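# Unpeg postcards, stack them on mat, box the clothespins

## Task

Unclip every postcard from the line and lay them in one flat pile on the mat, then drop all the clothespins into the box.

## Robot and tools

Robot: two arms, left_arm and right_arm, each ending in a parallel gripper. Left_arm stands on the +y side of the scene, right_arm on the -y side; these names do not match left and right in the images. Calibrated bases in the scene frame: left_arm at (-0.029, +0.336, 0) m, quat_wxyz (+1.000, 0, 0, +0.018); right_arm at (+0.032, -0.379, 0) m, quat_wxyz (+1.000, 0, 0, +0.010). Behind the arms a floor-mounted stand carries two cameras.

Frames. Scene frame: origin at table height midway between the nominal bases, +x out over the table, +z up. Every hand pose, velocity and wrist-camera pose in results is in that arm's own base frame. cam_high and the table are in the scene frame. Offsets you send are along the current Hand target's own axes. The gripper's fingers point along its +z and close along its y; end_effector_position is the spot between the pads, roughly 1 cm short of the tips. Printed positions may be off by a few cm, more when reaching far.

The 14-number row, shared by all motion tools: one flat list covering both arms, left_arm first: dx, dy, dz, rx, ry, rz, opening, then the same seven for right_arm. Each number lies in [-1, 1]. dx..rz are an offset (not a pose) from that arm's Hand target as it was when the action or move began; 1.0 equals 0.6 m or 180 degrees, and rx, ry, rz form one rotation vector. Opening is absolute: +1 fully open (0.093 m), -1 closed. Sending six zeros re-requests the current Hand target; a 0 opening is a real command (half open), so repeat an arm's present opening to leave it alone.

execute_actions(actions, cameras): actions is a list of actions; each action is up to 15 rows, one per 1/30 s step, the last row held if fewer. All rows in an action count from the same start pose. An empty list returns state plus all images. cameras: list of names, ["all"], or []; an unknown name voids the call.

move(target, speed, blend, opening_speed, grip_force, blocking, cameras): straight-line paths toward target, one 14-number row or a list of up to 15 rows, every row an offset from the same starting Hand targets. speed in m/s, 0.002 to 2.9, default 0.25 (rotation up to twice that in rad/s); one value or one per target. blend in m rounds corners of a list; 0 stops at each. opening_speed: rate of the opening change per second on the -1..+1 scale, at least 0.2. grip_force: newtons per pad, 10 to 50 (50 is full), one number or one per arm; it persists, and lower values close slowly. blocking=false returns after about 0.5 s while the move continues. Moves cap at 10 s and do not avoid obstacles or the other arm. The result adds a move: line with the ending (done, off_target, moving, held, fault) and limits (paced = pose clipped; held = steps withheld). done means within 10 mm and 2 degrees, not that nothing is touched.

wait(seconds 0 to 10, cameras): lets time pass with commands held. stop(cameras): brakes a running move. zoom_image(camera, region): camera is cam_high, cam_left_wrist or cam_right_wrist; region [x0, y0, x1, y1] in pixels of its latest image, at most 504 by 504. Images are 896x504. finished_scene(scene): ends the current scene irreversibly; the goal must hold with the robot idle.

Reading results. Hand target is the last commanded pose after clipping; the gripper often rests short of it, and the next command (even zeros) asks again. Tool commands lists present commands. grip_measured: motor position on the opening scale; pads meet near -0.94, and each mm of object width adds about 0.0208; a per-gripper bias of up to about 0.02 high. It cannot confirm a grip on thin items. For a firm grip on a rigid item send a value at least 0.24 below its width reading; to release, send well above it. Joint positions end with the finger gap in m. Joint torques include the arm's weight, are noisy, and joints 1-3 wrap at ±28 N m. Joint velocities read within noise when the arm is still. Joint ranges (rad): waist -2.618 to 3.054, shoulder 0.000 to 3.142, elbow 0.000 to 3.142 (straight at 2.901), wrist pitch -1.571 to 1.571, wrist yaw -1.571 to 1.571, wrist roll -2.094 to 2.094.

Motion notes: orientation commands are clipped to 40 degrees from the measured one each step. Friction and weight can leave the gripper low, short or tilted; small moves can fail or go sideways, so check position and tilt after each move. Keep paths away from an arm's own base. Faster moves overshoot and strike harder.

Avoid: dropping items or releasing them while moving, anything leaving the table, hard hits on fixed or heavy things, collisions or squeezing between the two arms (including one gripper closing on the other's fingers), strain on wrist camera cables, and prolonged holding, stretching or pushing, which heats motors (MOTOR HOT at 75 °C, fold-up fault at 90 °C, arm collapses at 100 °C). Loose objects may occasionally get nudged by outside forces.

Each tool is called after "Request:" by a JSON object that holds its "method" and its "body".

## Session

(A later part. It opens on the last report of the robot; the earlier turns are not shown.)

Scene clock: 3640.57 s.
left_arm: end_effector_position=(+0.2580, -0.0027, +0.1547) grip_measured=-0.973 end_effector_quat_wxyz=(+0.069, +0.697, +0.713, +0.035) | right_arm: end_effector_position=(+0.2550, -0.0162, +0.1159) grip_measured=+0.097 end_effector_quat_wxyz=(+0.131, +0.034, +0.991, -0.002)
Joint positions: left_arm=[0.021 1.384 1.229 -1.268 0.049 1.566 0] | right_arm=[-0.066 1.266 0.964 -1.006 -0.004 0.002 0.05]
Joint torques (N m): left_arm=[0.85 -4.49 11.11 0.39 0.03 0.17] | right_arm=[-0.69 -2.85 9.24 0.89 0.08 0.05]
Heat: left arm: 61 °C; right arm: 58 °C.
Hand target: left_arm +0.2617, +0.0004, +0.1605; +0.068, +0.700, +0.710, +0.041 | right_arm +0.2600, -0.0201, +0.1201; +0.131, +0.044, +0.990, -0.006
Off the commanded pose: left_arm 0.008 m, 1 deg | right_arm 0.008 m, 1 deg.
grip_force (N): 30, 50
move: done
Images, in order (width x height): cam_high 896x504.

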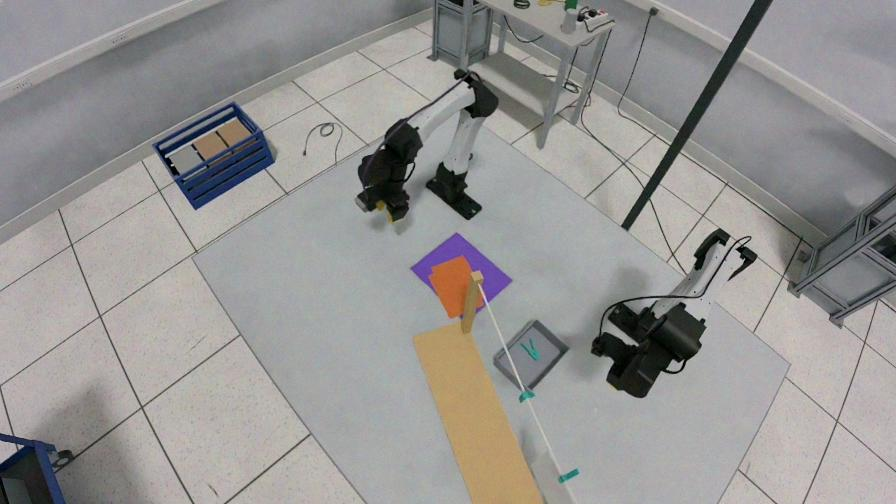

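Request:
{"method": "move", "body": {"target": [[0,0,0,0,0,0,-1,0.021,0.4147,0.0977,0.0209,0,0.0774,0.1],[0,0,0,0,0,0,-1,0.0497,0.4147,0.2038,0.0209,0,0.0774,0.1],[0,0,0,0,0,0,-1,0.1207,0.3678,0.1848,0.0209,0,0.0774,0.1],[0,0,0,0,0,0,-1,0.0757,0.3772,0.0658,0.0209,0,0.0774,0.1]], "speed": [0.2,0.07,0.05,0.1], "blend": [0.01,0,0,0], "cameras": ["cam_high","cam_right_wrist"]}}

Request:
{"method": "zoom_image", "body": {"camera": "cam_high", "region": [400, 220, 530, 330]}}

Scene clock: 3681.17 s.
left_arm: end_effector_position=(+0.2580, -0.0027, +0.1547) grip_measured=-0.973 end_effector_quat_wxyz=(+0.069, +0.697, +0.713, +0.035) | right_arm: end_effector_position=(+0.2436, +0.2014, +0.0552) grip_measured=+0.097 end_effector_quat_wxyz=(+0.120, +0.162, +0.979, -0.043)
Joint positions: left_arm=[0.021 1.384 1.229 -1.268 0.049 1.567 0] | right_arm=[0.822 1.724 1.152 -0.936 0.248 1.142 0.05]
Joint torques (N m): left_arm=[0.85 -4.48 11.1 0.38 0.04 0.17] | right_arm=[0.49 -12.03 8.1 0.44 0.13 0.07]
Heat: left arm: 65 °C; right arm: 60 °C.
Hand target: left_arm +0.2618, +0.0004, +0.1605; +0.068, +0.700, +0.710, +0.042 | right_arm +0.2467, +0.2084, +0.0701; +0.129, +0.168, +0.977, -0.022
Off the commanded pose: left_arm 0.008 m, 1 deg | right_arm 0.017 m, 3 deg.
grip_force (N): 30, 50
move: off_target (right_arm)
camera_calibration:
cam_right_wrist: T_world_to_cam=[[-0.313757, -0.948365, 0.0464843, 0.265327], [-0.928805, 0.316716, 0.192384, 0.189721], [-0.197172, 0.0171869, -0.980218, 0.184162], [0, 0, 0, 1]] pos_world=[0.295774, 0.188373, 0.131686]
Images, in order (width x height): cam_high 896x504, cam_right_wrist 896x504.

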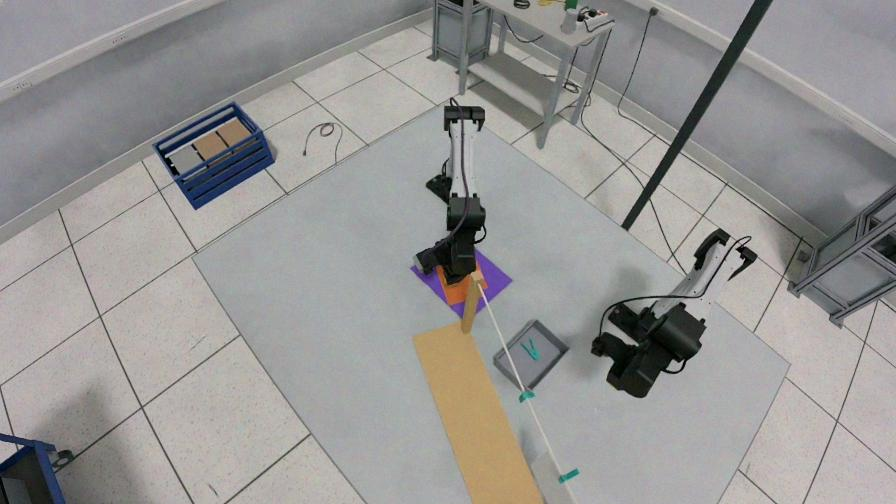

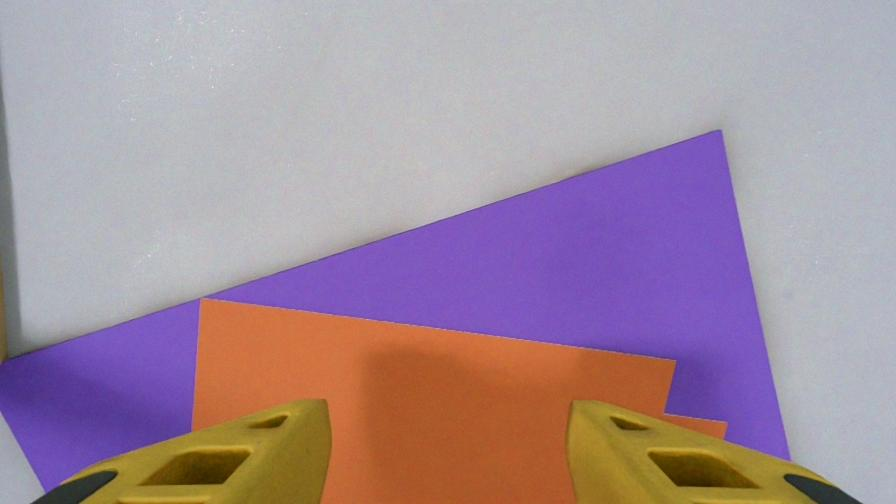

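Scaled by 3.877 from the camera's 896x504 image, which has a finer 1280x720 frame.

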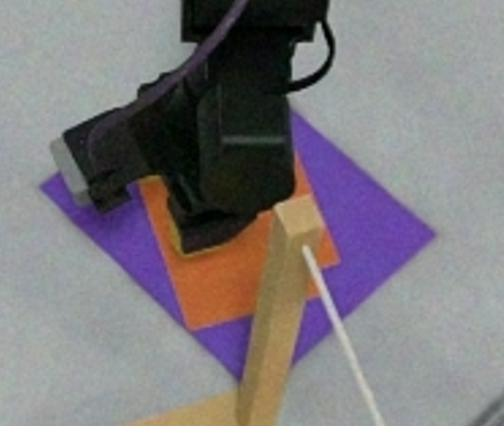

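Request:
{"method": "move", "body": {"target": [0.0992,0.2157,-0.0372,-0.4765,-0.0049,0.0065,1,-0.1646,-0.3514,-0.0421,-0.0209,0,-0.0774,0.1], "speed": 0.25, "grip_force": [50,50], "cameras": ["cam_high","cam_left_wrist"]}}

Request:
{"method": "zoom_image", "body": {"camera": "cam_high", "region": [440, 300, 700, 504]}}

Scene clock: 3710.70 s.
left_arm: end_effector_position=(+0.3877, +0.0629, +0.2064) grip_measured=+1.000 end_effector_quat_wxyz=(+0.527, +0.474, +0.479, +0.518) | right_arm: end_effector_position=(+0.2554, -0.0191, +0.1079) grip_measured=+0.097 end_effector_quat_wxyz=(+0.114, +0.046, +0.992, -0.010)
Joint positions: left_arm=[0.281 1.464 0.358 1.202 0.284 1.53 0.093] | right_arm=[-0.065 1.303 0.967 -1.007 0.015 0.026 0.05]
Joint torques (N m): left_arm=[0.81 -4.68 6.12 1.97 0.12 -0.2] | right_arm=[-0.84 -6.86 8.88 0.82 -0.13 -0.23]
Heat: left arm: 66 °C; right arm: 63 °C.
Hand target: left_arm +0.3855, +0.0629, +0.2003; +0.531, +0.473, +0.485, +0.509 | right_arm +0.2599, -0.0200, +0.1203; +0.131, +0.044, +0.990, -0.006
Off the commanded pose: left_arm 0.007 m, 1 deg | right_arm 0.013 m, 2 deg.
move: off_target (right_arm)
camera_calibration:
cam_left_wrist: T_world_to_cam=[[0.118142, -0.0392291, -0.992221, 0.16004], [-0.476091, 0.874647, -0.0912681, 0.179759], [0.871424, 0.48317, 0.0846563, -0.294356], [0, 0, 0, 1]] pos_world=[0.323184, -0.00872349, 0.200121]
Images, in order (width x height): cam_high 896x504, cam_left_wrist 896x504.

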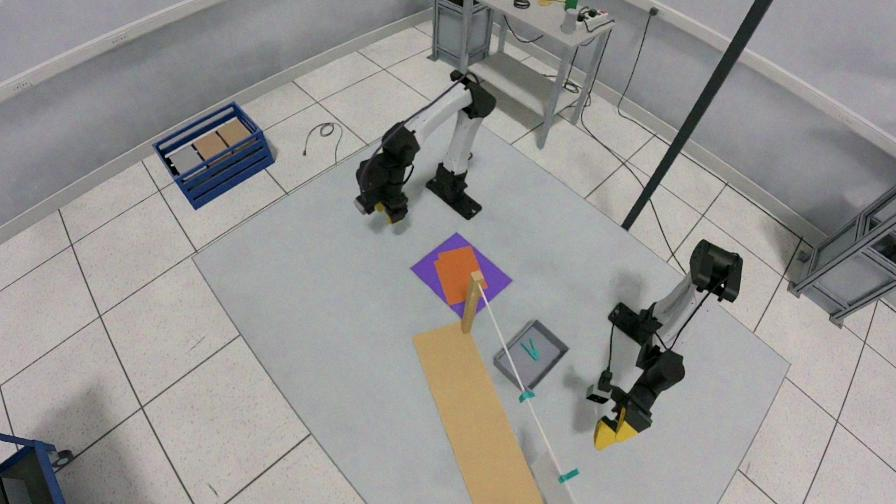

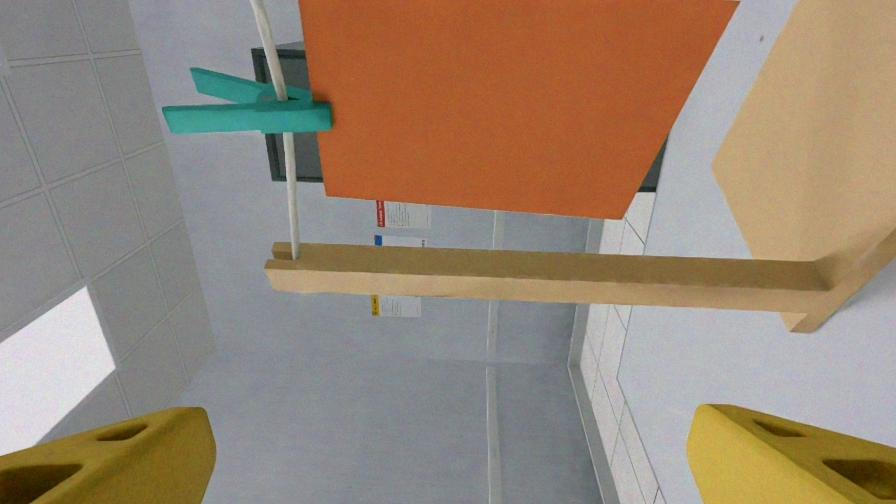

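Scaled by 1.938 from the camera's 896x504 image, which has a finer 1280x720 frame.

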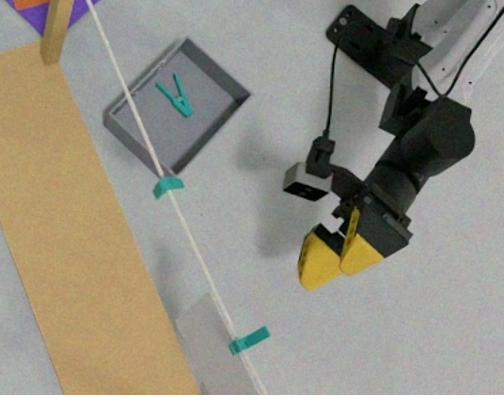

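Request:
{"method": "move", "body": {"target": [-0.0005,-0.0797,0.1513,0,0,0,1,0,0,0,0,0,0,0.1], "speed": 0.15, "cameras": ["cam_left_wrist"]}}

Scene clock: 3741.60 s.
left_arm: end_effector_position=(+0.4745, +0.0603, +0.1501) grip_measured=+1.000 end_effector_quat_wxyz=(+0.521, +0.485, +0.494, +0.499) | right_arm: end_effector_position=(+0.2554, -0.0191, +0.1079) grip_measured=+0.097 end_effector_quat_wxyz=(+0.114, +0.046, +0.992, -0.010)
Joint positions: left_arm=[0.201 1.939 0.64 1.342 0.213 1.53 0.093] | right_arm=[-0.065 1.303 0.967 -1.007 0.015 0.025 0.05]
Joint torques (N m): left_arm=[-0.29 -8.55 8.62 2.18 -0.08 -0.12] | right_arm=[-0.68 -6.84 8.9 0.85 -0.16 -0.19]
Heat: left arm: 60 °C; right arm: 66 °C.
Hand target: left_arm +0.4799, +0.0601, +0.1600; +0.531, +0.473, +0.485, +0.509 | right_arm +0.2599, -0.0200, +0.1203; +0.131, +0.044, +0.990, -0.006
Off the commanded pose: left_arm 0.011 m, 2 deg | right_arm 0.013 m, 2 deg.
move: off_target (left_arm, right_arm)
camera_calibration:
cam_left_wrist: T_world_to_cam=[[0.0676272, -0.0574408, -0.996056, 0.11943], [-0.472391, 0.877503, -0.082677, 0.215048], [0.878791, 0.476119, 0.0322085, -0.359172], [0, 0, 0, 1]] pos_world=[0.409148, -0.0108365, 0.148307]
Images, in order (width x height): cam_left_wrist 896x504.

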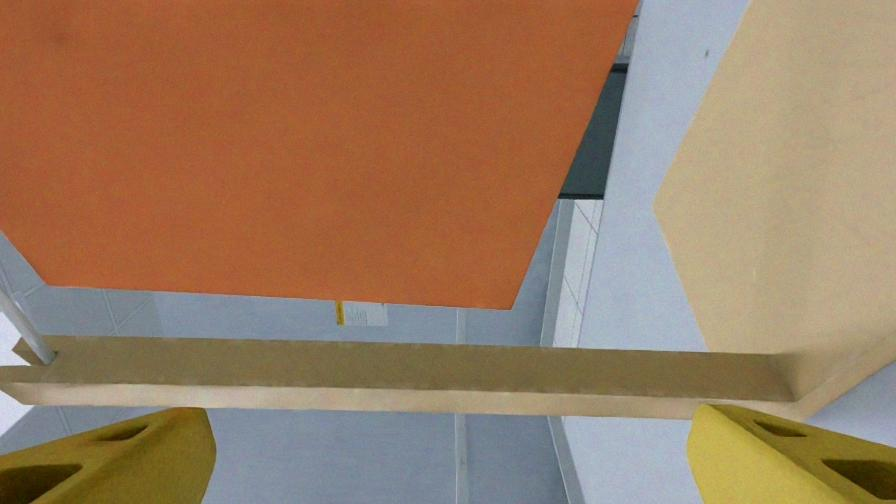

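Request:
{"method": "move", "body": {"target": [-0.054,0.0188,0.0537,0,0,0,1,0,0,0,0,0,0,0.1], "speed": 0.1, "cameras": ["cam_left_wrist"]}}

Scene clock: 3769.57 s.
left_arm: end_effector_position=(+0.5052, +0.0273, +0.1751) grip_measured=+1.000 end_effector_quat_wxyz=(+0.533, +0.475, +0.483, +0.508) | right_arm: end_effector_position=(+0.2554, -0.0191, +0.1079) grip_measured=+0.097 end_effector_quat_wxyz=(+0.114, +0.046, +0.992, -0.010)
Joint positions: left_arm=[0.088 1.946 0.763 1.267 0.104 1.53 0.093] | right_arm=[-0.065 1.303 0.967 -1.007 0.015 0.025 0.05]
Joint torques (N m): left_arm=[-0.05 -9.09 9.39 1.79 -0.09 -0.02] | right_arm=[-0.81 -6.82 8.96 0.81 -0.12 -0.23]
Heat: left arm: 60 °C; right arm: 68 °C.
Hand target: left_arm +0.5107, +0.0278, +0.1749; +0.531, +0.474, +0.485, +0.509 | right_arm +0.2599, -0.0200, +0.1203; +0.131, +0.044, +0.990, -0.006
Off the commanded pose: left_arm 0.006 m, 0 deg | right_arm 0.013 m, 2 deg.
move: off_target (right_arm)
camera_calibration:
cam_left_wrist: T_world_to_cam=[[0.108583, -0.0587379, -0.99235, 0.119056], [-0.465702, 0.878929, -0.102982, 0.260667], [0.878255, 0.473322, 0.0680828, -0.377095], [0, 0, 0, 1]] pos_world=[0.439652, -0.0436278, 0.170663]
Images, in order (width x height): cam_left_wrist 896x504.

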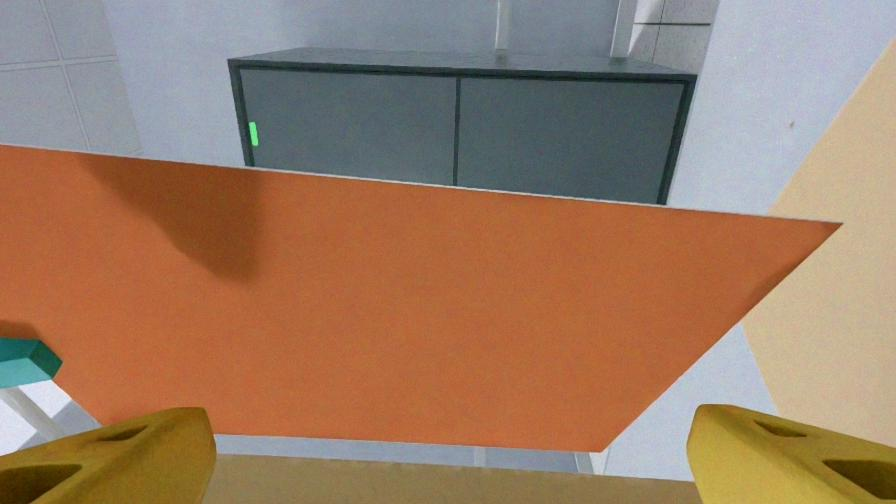

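Request:
{"method": "move", "body": {"target": [-0.021,-0.0172,0.0173,0,0,0,1,0,0,0,0,0,0,0.1], "speed": 0.08, "cameras": ["cam_left_wrist"]}}

Scene clock: 3799.37 s.
left_arm: end_effector_position=(+0.5160, +0.0153, +0.1609) grip_measured=+1.000 end_effector_quat_wxyz=(+0.528, +0.479, +0.490, +0.502) | right_arm: end_effector_position=(+0.2554, -0.0191, +0.1079) grip_measured=+0.097 end_effector_quat_wxyz=(+0.114, +0.046, +0.992, -0.010)
Joint positions: left_arm=[0.051 2.004 0.799 1.267 0.064 1.53 0.093] | right_arm=[-0.065 1.303 0.967 -1.007 0.015 0.025 0.05]
Joint torques (N m): left_arm=[-0.18 -9.58 9.51 1.98 -0.08 0.01] | right_arm=[-0.81 -6.79 8.88 0.84 -0.15 -0.22]
Heat: left arm: 62 °C; right arm: 68 °C.
Hand target: left_arm +0.5217, +0.0149, +0.1659; +0.531, +0.473, +0.485, +0.509 | right_arm +0.2599, -0.0200, +0.1203; +0.131, +0.044, +0.990, -0.006
Off the commanded pose: left_arm 0.008 m, 1 deg | right_arm 0.013 m, 2 deg.
move: off_target (right_arm)
camera_calibration:
cam_left_wrist: T_world_to_cam=[[0.0877094, -0.0628624, -0.994161, 0.114199], [-0.46898, 0.877879, -0.0968853, 0.275532], [0.878843, 0.474739, 0.047517, -0.376967], [0, 0, 0, 1]] pos_world=[0.450498, -0.0557435, 0.158139]
Images, in order (width x height): cam_left_wrist 896x504.

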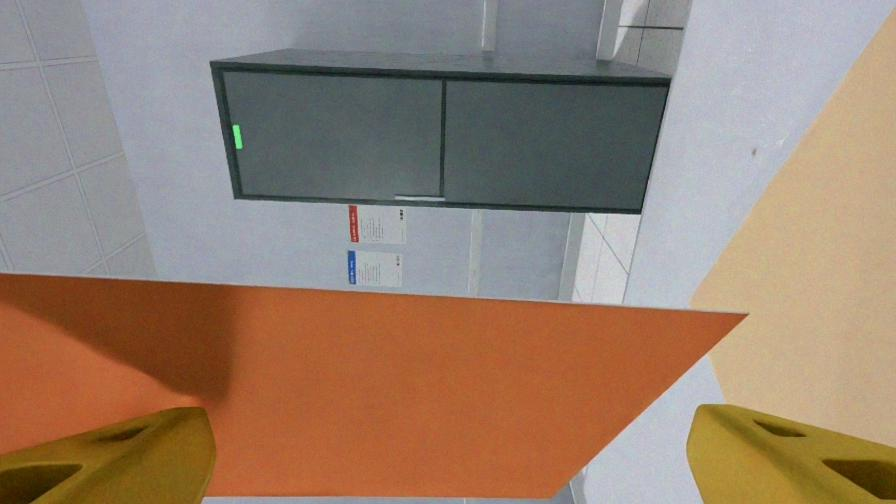

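Request:
{"method": "move", "body": {"target": [[-0.0007,0.0665,-0.0123,-0.0669,0,-0.0271,1,0,0,0,0,0,0,0.1],[0.0343,0.1082,-0.0988,-0.0669,0,-0.0271,1,0,0,0,0,0,0,0.1]], "speed": [0.06,0.08], "cameras": ["cam_left_wrist","cam_high"]}}

Request:
{"method": "zoom_image", "body": {"camera": "cam_high", "region": [440, 300, 700, 504]}}

Scene clock: 3828.90 s.
left_arm: end_effector_position=(+0.4659, +0.0386, +0.2043) grip_measured=+1.000 end_effector_quat_wxyz=(+0.578, +0.413, +0.471, +0.523) | right_arm: end_effector_position=(+0.2554, -0.0191, +0.1079) grip_measured=+0.097 end_effector_quat_wxyz=(+0.114, +0.046, +0.992, -0.010)
Joint positions: left_arm=[0.119 1.869 0.617 1.47 0.101 1.434 0.093] | right_arm=[-0.065 1.303 0.967 -1.007 0.015 0.025 0.05]
Joint torques (N m): left_arm=[0.76 -11.56 5.45 2.43 0.11 -0.2] | right_arm=[-0.88 -6.93 8.88 0.82 -0.13 -0.22]
Heat: left arm: 59 °C; right arm: 69 °C.
Hand target: left_arm +0.4575, +0.0381, +0.2251; +0.599, +0.394, +0.448, +0.534 | right_arm +0.2599, -0.0200, +0.1203; +0.131, +0.044, +0.990, -0.006
Off the commanded pose: left_arm 0.022 m, 4 deg | right_arm 0.013 m, 2 deg.
move: off_target (left_arm, right_arm)
camera_calibration:
cam_left_wrist: T_world_to_cam=[[0.241423, -0.135285, -0.960944, 0.0876067], [-0.459244, 0.856402, -0.235946, 0.260503], [0.854874, 0.498271, 0.144626, -0.355679], [0, 0, 0, 1]] pos_world=[0.402545, -0.0340195, 0.19709]
Images, in order (width x height): cam_high 896x504, cam_left_wrist 896x504.

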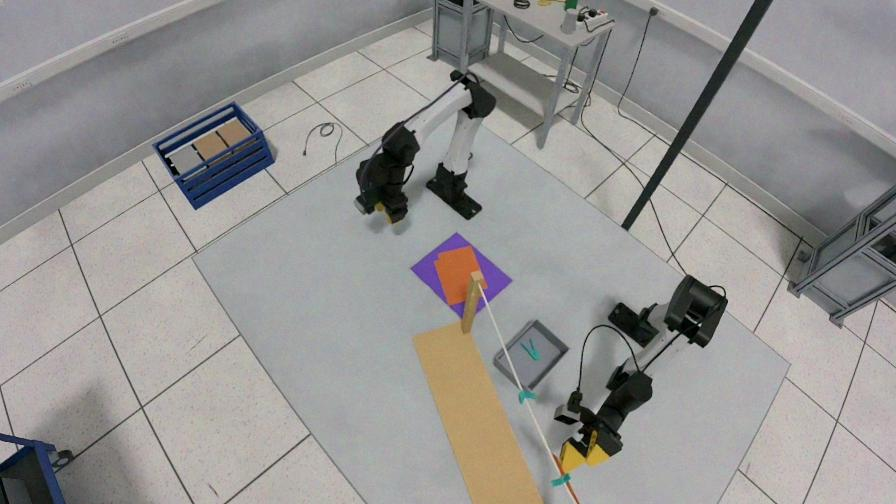

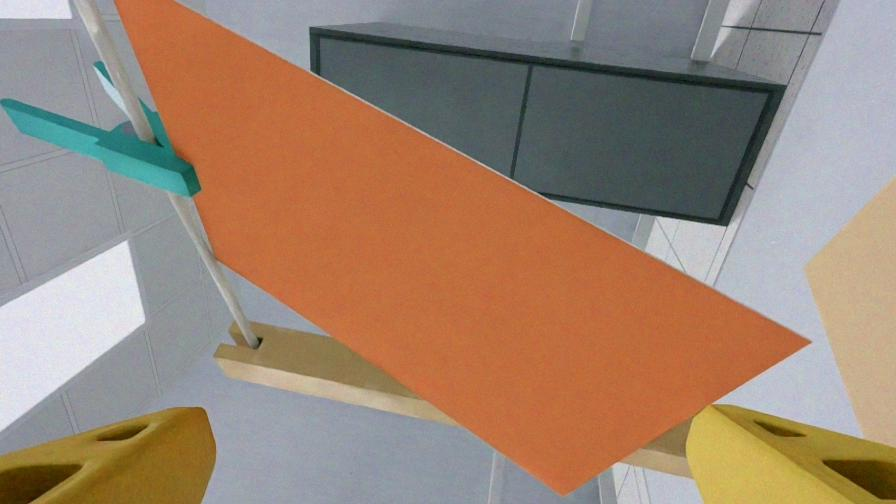

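Scaled by 1.938 from the camera's 896x504 image, which has a finer 1280x720 frame.

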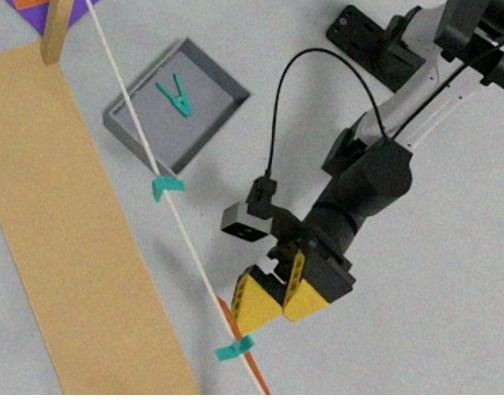

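Request:
{"method": "move", "body": {"target": [0.0463,0.0854,-0.1125,0,0,0,1,0,0,0,0,0,0,0.1], "speed": 0.08, "cameras": ["cam_left_wrist","cam_high"]}}

Request:
{"method": "zoom_image", "body": {"camera": "cam_high", "region": [440, 300, 700, 504]}}

Scene clock: 3857.93 s.
left_arm: end_effector_position=(+0.3828, +0.0719, +0.2528) grip_measured=+1.000 end_effector_quat_wxyz=(+0.595, +0.395, +0.445, +0.541) | right_arm: end_effector_position=(+0.2554, -0.0191, +0.1079) grip_measured=+0.097 end_effector_quat_wxyz=(+0.114, +0.046, +0.992, -0.010)
Joint positions: left_arm=[0.305 1.508 0.377 1.441 0.279 1.377 0.093] | right_arm=[-0.065 1.303 0.967 -1.007 0.015 0.025 0.05]
Joint torques (N m): left_arm=[0.83 -7.31 5.78 1.67 0.06 -0.2] | right_arm=[-0.87 -6.91 8.83 0.81 -0.14 -0.23]
Heat: left arm: 57 °C; right arm: 70 °C.
Hand target: left_arm +0.3791, +0.0712, +0.2512; +0.599, +0.394, +0.448, +0.534 | right_arm +0.2599, -0.0200, +0.1203; +0.131, +0.044, +0.990, -0.006
Off the commanded pose: left_arm 0.004 m, 1 deg | right_arm 0.013 m, 2 deg.
move: off_target (right_arm)
camera_calibration:
cam_left_wrist: T_world_to_cam=[[0.317665, -0.126645, -0.939707, 0.123609], [-0.438626, 0.859004, -0.264044, 0.204196], [0.840652, 0.496058, 0.217326, -0.321056], [0, 0, 0, 1]] pos_world=[0.320196, -0.00048864, 0.239846]
Images, in order (width x height): cam_high 896x504, cam_left_wrist 896x504.

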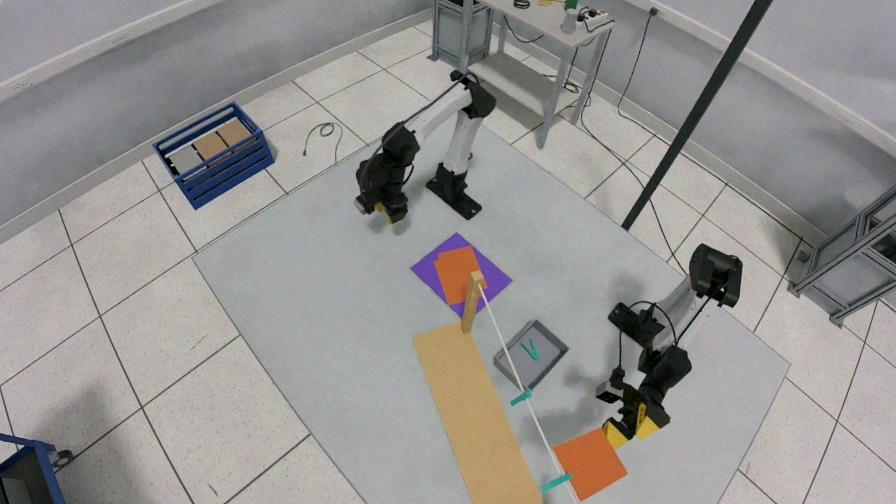

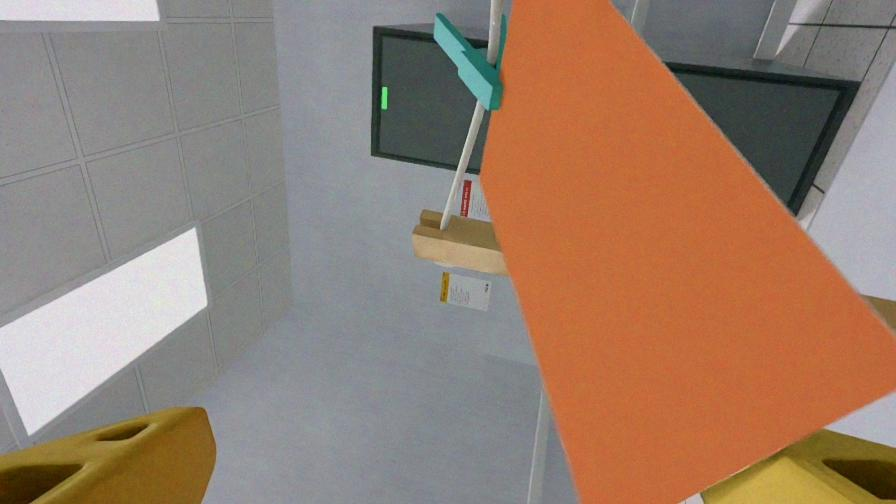

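Scaled by 1.938 from the camera's 896x504 image, which has a finer 1280x720 frame.

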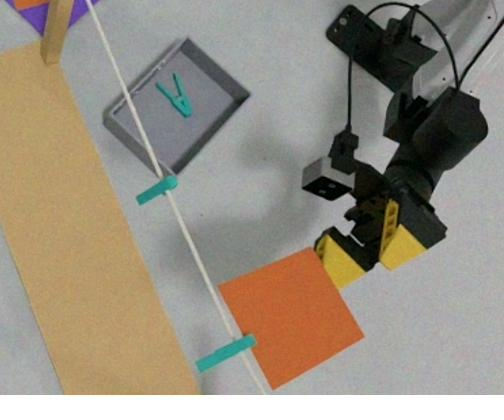

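Request:
{"method": "move", "body": {"target": [0,0,0,0,0,0,-1,0,0,0,0,0,0,0.1], "opening_speed": 0.8, "cameras": ["cam_left_wrist","cam_high"]}}

Request:
{"method": "zoom_image", "body": {"camera": "cam_high", "region": [440, 300, 700, 504]}}

Scene clock: 3870.40 s.
left_arm: end_effector_position=(+0.3829, +0.0717, +0.2527) grip_measured=-0.972 end_effector_quat_wxyz=(+0.595, +0.395, +0.445, +0.541) | right_arm: end_effector_position=(+0.2554, -0.0191, +0.1079) grip_measured=+0.097 end_effector_quat_wxyz=(+0.114, +0.046, +0.992, -0.010)
Joint positions: left_arm=[0.305 1.508 0.377 1.44 0.28 1.375 0] | right_arm=[-0.065 1.303 0.967 -1.007 0.015 0.025 0.05]
Joint torques (N m): left_arm=[0.81 -7.31 5.79 1.68 0.07 -0.19] | right_arm=[-0.9 -6.84 8.87 0.85 -0.15 -0.24]
Heat: left arm: 56 °C; right arm: 70 °C.
Hand target: left_arm +0.3791, +0.0712, +0.2512; +0.599, +0.394, +0.448, +0.534 | right_arm +0.2599, -0.0200, +0.1203; +0.131, +0.044, +0.990, -0.006
Off the commanded pose: left_arm 0.004 m, 1 deg | right_arm 0.013 m, 2 deg.
move: off_target (right_arm)
camera_calibration:
cam_left_wrist: T_world_to_cam=[[0.317025, -0.127949, -0.939747, 0.123812], [-0.437463, 0.859428, -0.264592, 0.20404], [0.841499, 0.494987, 0.216488, -0.321076], [0, 0, 0, 1]] pos_world=[0.320193, -0.000587297, 0.239849]
Images, in order (width x height): cam_high 896x504, cam_left_wrist 896x504.

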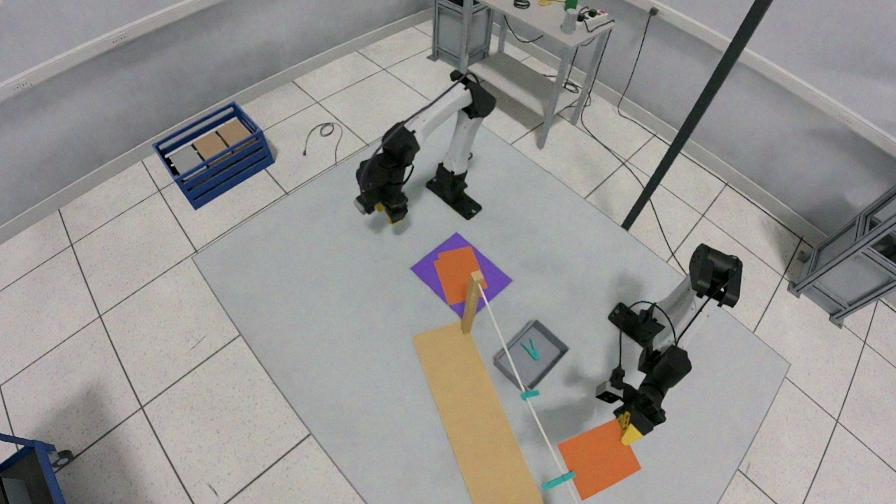

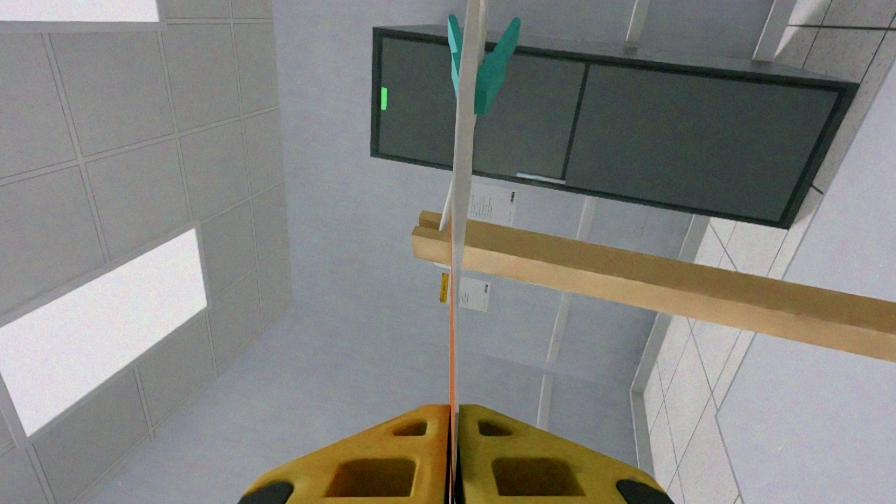

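Scaled by 1.938 from the camera's 896x504 image, which has a finer 1280x720 frame.

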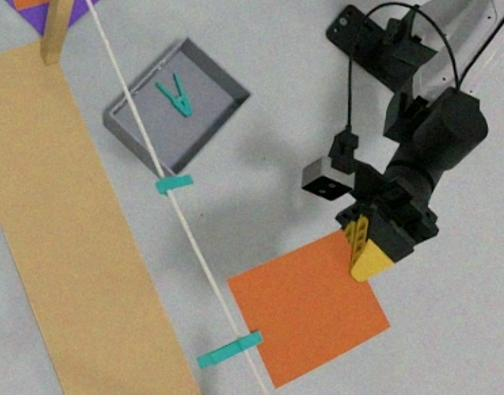

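Request:
{"method": "zoom_image", "body": {"camera": "cam_high", "region": [400, 220, 530, 330]}}

Scaled by 3.877 from the camera's 896x504 image, which has a finer 1280x720 frame.

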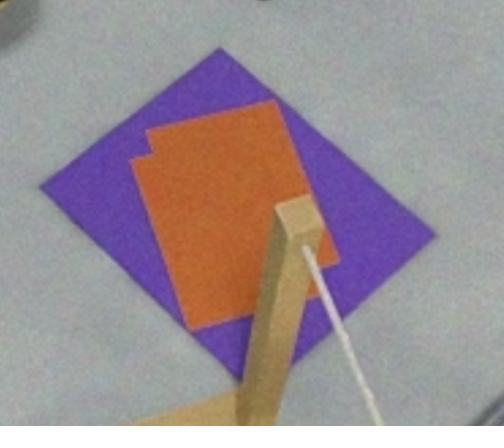

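Request:
{"method": "move", "body": {"target": [0.0373,0.0003,-0.0927,0,0,0,-1,0,0,0,0,0,0,0.1], "speed": 0.06, "cameras": ["cam_high","cam_left_wrist"]}}

Request:
{"method": "zoom_image", "body": {"camera": "cam_high", "region": [440, 300, 700, 504]}}

Scene clock: 3913.57 s.
left_arm: end_effector_position=(+0.3353, +0.0970, +0.2121) grip_measured=-0.972 end_effector_quat_wxyz=(+0.582, +0.406, +0.485, +0.511) | right_arm: end_effector_position=(+0.2554, -0.0191, +0.1079) grip_measured=+0.097 end_effector_quat_wxyz=(+0.114, +0.046, +0.992, -0.010)
Joint positions: left_arm=[0.5 1.451 0.198 1.48 0.466 1.315 0] | right_arm=[-0.065 1.303 0.967 -1.007 0.015 0.025 0.05]
Joint torques (N m): left_arm=[0.9 -5.7 5.23 2.68 0.06 -0.18] | right_arm=[-0.7 -6.86 8.83 0.84 -0.14 -0.24]
Heat: left arm: 54 °C; right arm: 70 °C.
Hand target: left_arm +0.3263, +0.0931, +0.2328; +0.599, +0.394, +0.448, +0.534 | right_arm +0.2599, -0.0200, +0.1203; +0.131, +0.044, +0.990, -0.006
Off the commanded pose: left_arm 0.023 m, 5 deg | right_arm 0.013 m, 2 deg.
move: off_target (left_arm, right_arm)
camera_calibration:
cam_left_wrist: T_world_to_cam=[[0.227872, -0.171339, -0.958498, 0.142], [-0.46312, 0.846846, -0.261481, 0.159969], [0.856501, 0.503483, 0.113622, -0.26874], [0, 0, 0, 1]] pos_world=[0.271903, 0.0241673, 0.20847]
Images, in order (width x height): cam_high 896x504, cam_left_wrist 896x504.

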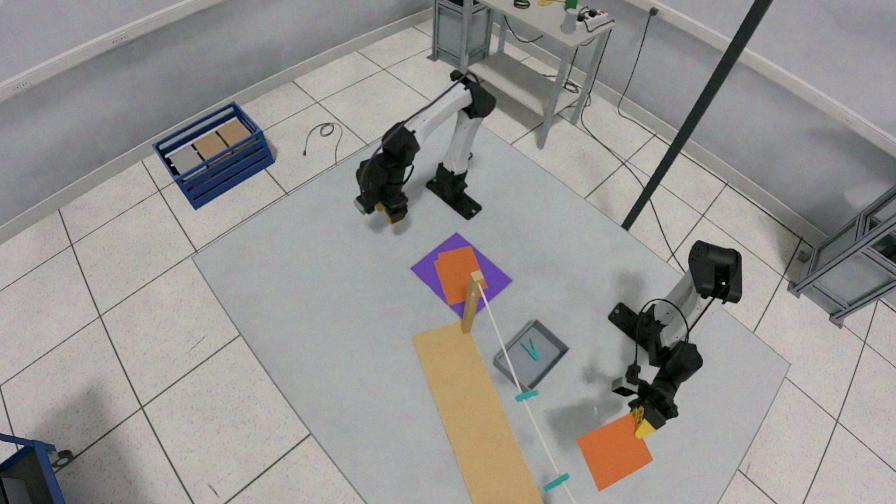

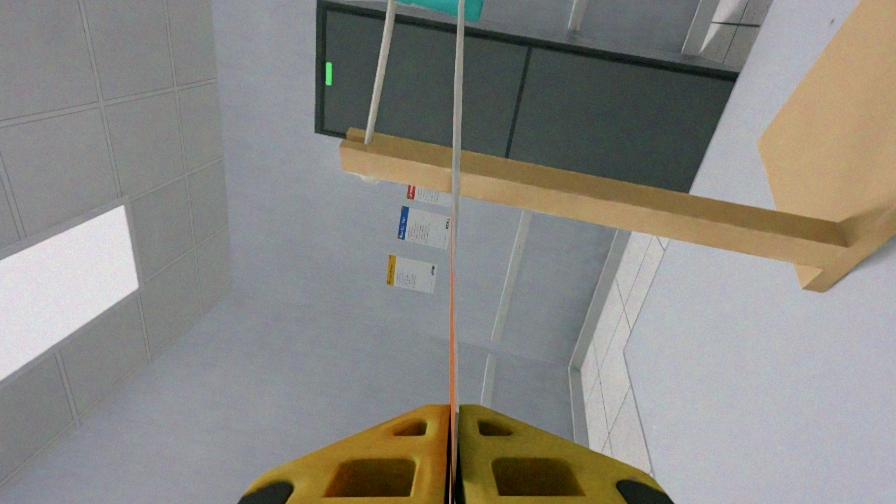

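Scaled by 1.938 from the camera's 896x504 image, which has a finer 1280x720 frame.

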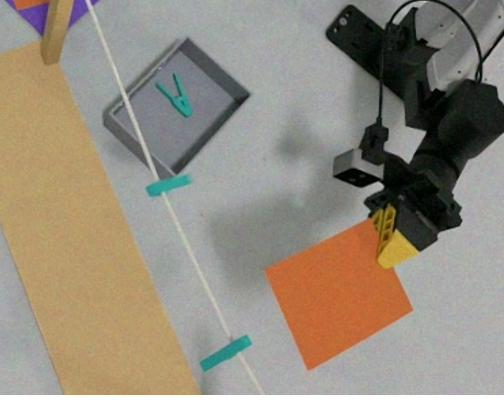

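Request:
{"method": "move", "body": {"target": [[-0.0442,0.0445,0.0212,0.3646,-0.0225,0.1774,-1,0,0,0,0,0,0,0.1],[-0.4088,0.0105,-0.1002,0.3018,-0.275,0.2411,-1,0,0,0,0,0,0,0.1]], "speed": 0.22, "blend": [0.03,0], "cameras": ["cam_high","cam_left_wrist"]}}

Request:
{"method": "zoom_image", "body": {"camera": "cam_high", "region": [400, 200, 700, 450]}}

Scene clock: 3957.83 s.
left_arm: end_effector_position=(+0.2594, -0.1498, +0.2567) grip_measured=-0.972 end_effector_quat_wxyz=(+0.263, +0.896, +0.247, +0.260) | right_arm: end_effector_position=(+0.2554, -0.0191, +0.1079) grip_measured=+0.097 end_effector_quat_wxyz=(+0.114, +0.046, +0.992, -0.010)
Joint positions: left_arm=[-0.525 1.082 1.192 -0.923 -0.002 2.078 0] | right_arm=[-0.065 1.303 0.967 -1.007 0.015 0.025 0.05]
Joint torques (N m): left_arm=[-0.34 -2.33 7.38 1.54 -0.03 0.13] | right_arm=[-0.69 -6.8 8.96 0.81 -0.16 -0.23]
Heat: left arm: 54 °C; right arm: 71 °C.
Hand target: left_arm +0.2602, -0.1501, +0.2499; +0.262, +0.913, +0.189, +0.251 | right_arm +0.2599, -0.0200, +0.1203; +0.131, +0.044, +0.990, -0.006
Off the commanded pose: left_arm 0.007 m, 7 deg | right_arm 0.013 m, 2 deg.
joint sent to its limit (left arm) — joint 6 (wrist roll), upper limit. The joint targets are off in orientation, not in position.
move: off_target (left_arm, right_arm)
camera_calibration:
cam_left_wrist: T_world_to_cam=[[-0.309171, 0.715336, -0.626664, 0.346812], [0.348642, 0.698326, 0.625132, -0.114989], [0.884795, -0.0252083, -0.465298, -0.022538], [0, 0, 0, 1]] pos_world=[0.167256, -0.168355, 0.278731]
Images, in order (width x height): cam_high 896x504, cam_left_wrist 896x504.

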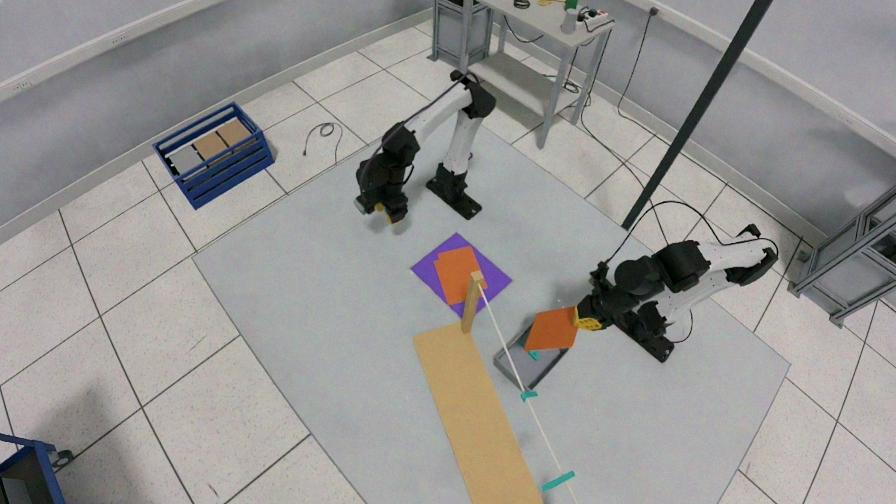

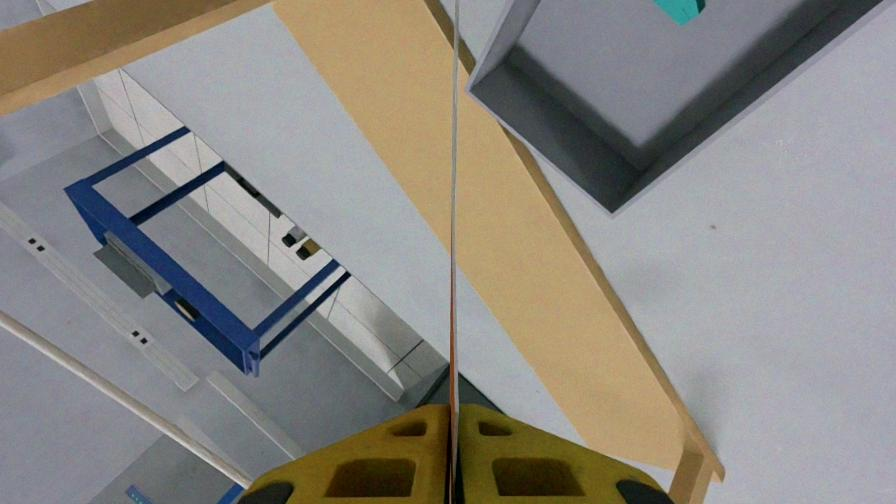

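Scaled by 1.680 from the camera's 896x504 image, which has a finer 1280x720 frame.

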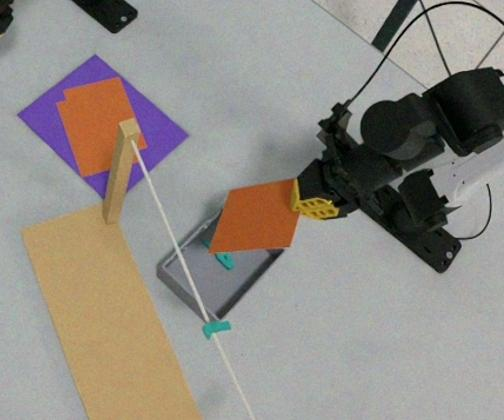

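Request:
{"method": "move", "body": {"target": [-0.3377,0.306,0.2902,-0.1512,-0.1658,0.1281,-1,0,0,0,0,0,0,0.1], "speed": 0.15, "cameras": ["cam_high","cam_left_wrist"]}}

Request:
{"method": "zoom_image", "body": {"camera": "cam_high", "region": [400, 200, 530, 330]}}

Scene clock: 3979.83 s.
left_arm: end_effector_position=(+0.2317, -0.4498, +0.1448) grip_measured=-0.972 end_effector_quat_wxyz=(+0.461, +0.882, -0.044, +0.085) | right_arm: end_effector_position=(+0.2554, -0.0191, +0.1079) grip_measured=+0.097 end_effector_quat_wxyz=(+0.114, +0.046, +0.992, -0.010)
Joint positions: left_arm=[-0.97 1.806 1.216 -0.059 0.383 2.079 0] | right_arm=[-0.065 1.303 0.967 -1.007 0.015 0.025 0.05]
Joint torques (N m): left_arm=[-0.08 -9.61 12.52 1.66 0.35 0.11] | right_arm=[-0.73 -6.99 8.8 0.77 -0.11 -0.25]
Heat: left arm: 54 °C; right arm: 71 °C.
Hand target: left_arm +0.2336, -0.4587, +0.1541; +0.450, +0.878, -0.129, +0.094 | right_arm +0.2599, -0.0200, +0.1203; +0.131, +0.044, +0.990, -0.006
Off the commanded pose: left_arm 0.013 m, 10 deg | right_arm 0.013 m, 2 deg.
joint sent to its limit (left arm) — joint 6 (wrist roll), upper limit. The joint targets are off in orientation, not in position.
move: off_target (left_arm, right_arm)
camera_calibration:
cam_left_wrist: T_world_to_cam=[[0.134436, 0.548475, -0.825289, 0.333573], [0.809454, 0.419623, 0.410732, -0.0269968], [0.571586, -0.723251, -0.387553, -0.310308], [0, 0, 0, 1]] pos_world=[0.154376, -0.396058, 0.166122]
Images, in order (width x height): cam_high 896x504, cam_left_wrist 896x504.

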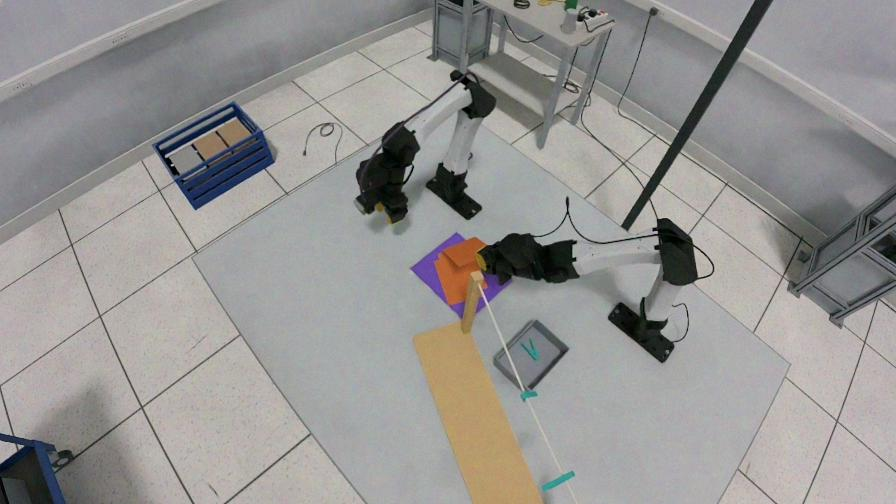

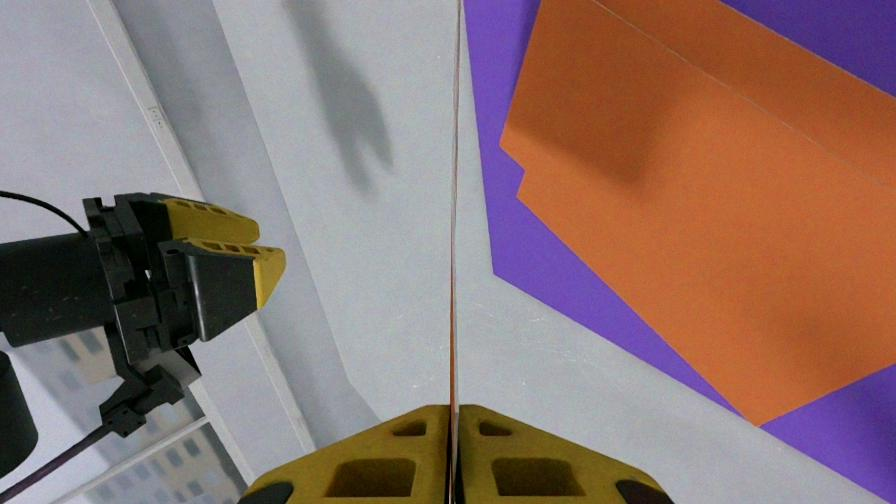

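Scaled by 3.877 from the camera's 896x504 image, which has a finer 1280x720 frame.

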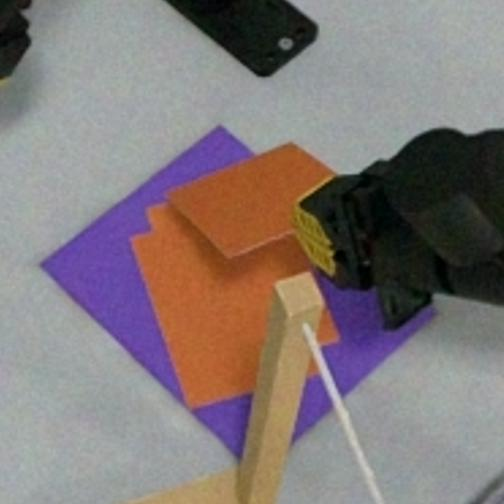

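Request:
{"method": "move", "body": {"target": [0.0077,-0.0932,0.0592,-0.0749,0,-0.0365,-1,0,0,0,0,0,0,0.1], "speed": 0.08, "cameras": ["cam_high","cam_left_wrist"]}}

Request:
{"method": "zoom_image", "body": {"camera": "cam_high", "region": [400, 200, 530, 330]}}

Scene clock: 4070.17 s.
left_arm: end_effector_position=(+0.2588, -0.4602, +0.1017) grip_measured=-0.972 end_effector_quat_wxyz=(+0.559, +0.822, -0.085, +0.058) | right_arm: end_effector_position=(+0.2554, -0.0191, +0.1079) grip_measured=+0.097 end_effector_quat_wxyz=(+0.114, +0.046, +0.992, -0.010)
Joint positions: left_arm=[-0.865 2.016 1.118 0.42 0.647 2.08 0] | right_arm=[-0.065 1.303 0.967 -1.007 0.015 0.025 0.05]
Joint torques (N m): left_arm=[0.73 -10.97 6.97 1.72 0.39 0.1] | right_arm=[-0.8 -6.84 8.88 0.82 -0.16 -0.26]
Heat: left arm: 68 °C; right arm: 72 °C.
Hand target: left_arm +0.2573, -0.4570, +0.0922; +0.555, +0.825, -0.089, +0.052 | right_arm +0.2599, -0.0200, +0.1203; +0.131, +0.044, +0.990, -0.006
Off the commanded pose: left_arm 0.010 m, 1 deg | right_arm 0.013 m, 2 deg.
joint sent to its limit (left arm) — joint 6 (wrist roll), upper limit. The joint targets still meet the commanded pose.
move: off_target (right_arm)
camera_calibration:
cam_left_wrist: T_world_to_cam=[[0.179759, 0.33641, -0.9244, 0.200887], [0.861602, 0.399611, 0.312975, -0.0395366], [0.474688, -0.852725, -0.218018, -0.40181], [0, 0, 0, 1]] pos_world=[0.188688, -0.394415, 0.110472]
Images, in order (width x height): cam_high 896x504, cam_left_wrist 896x504.

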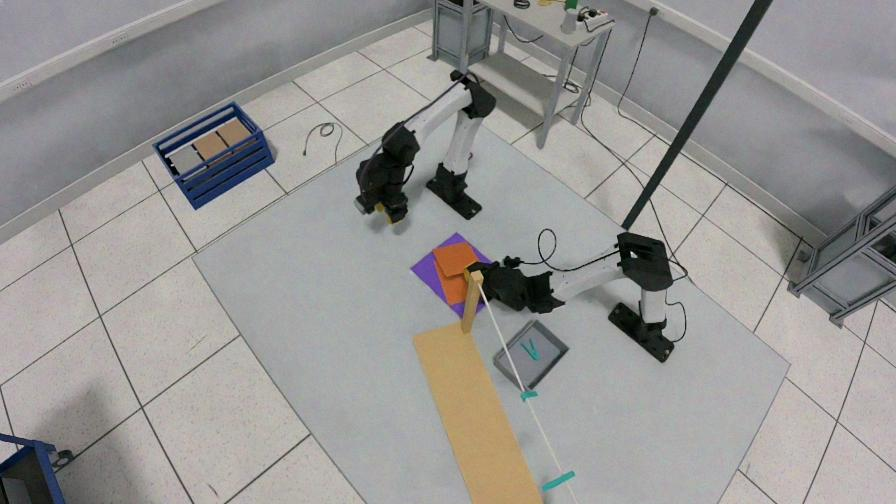

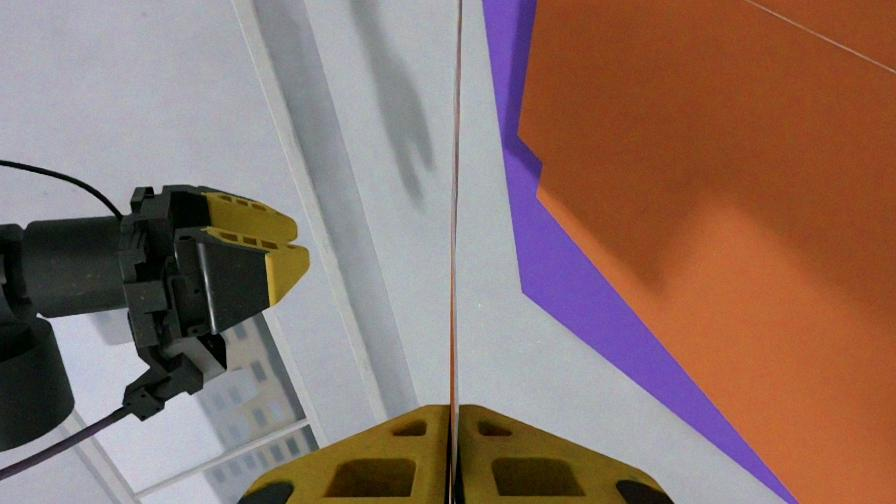

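Scaled by 3.877 from the camera's 896x504 image, which has a finer 1280x720 frame.

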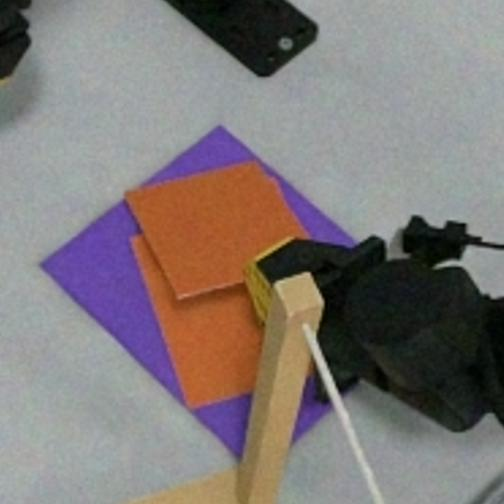

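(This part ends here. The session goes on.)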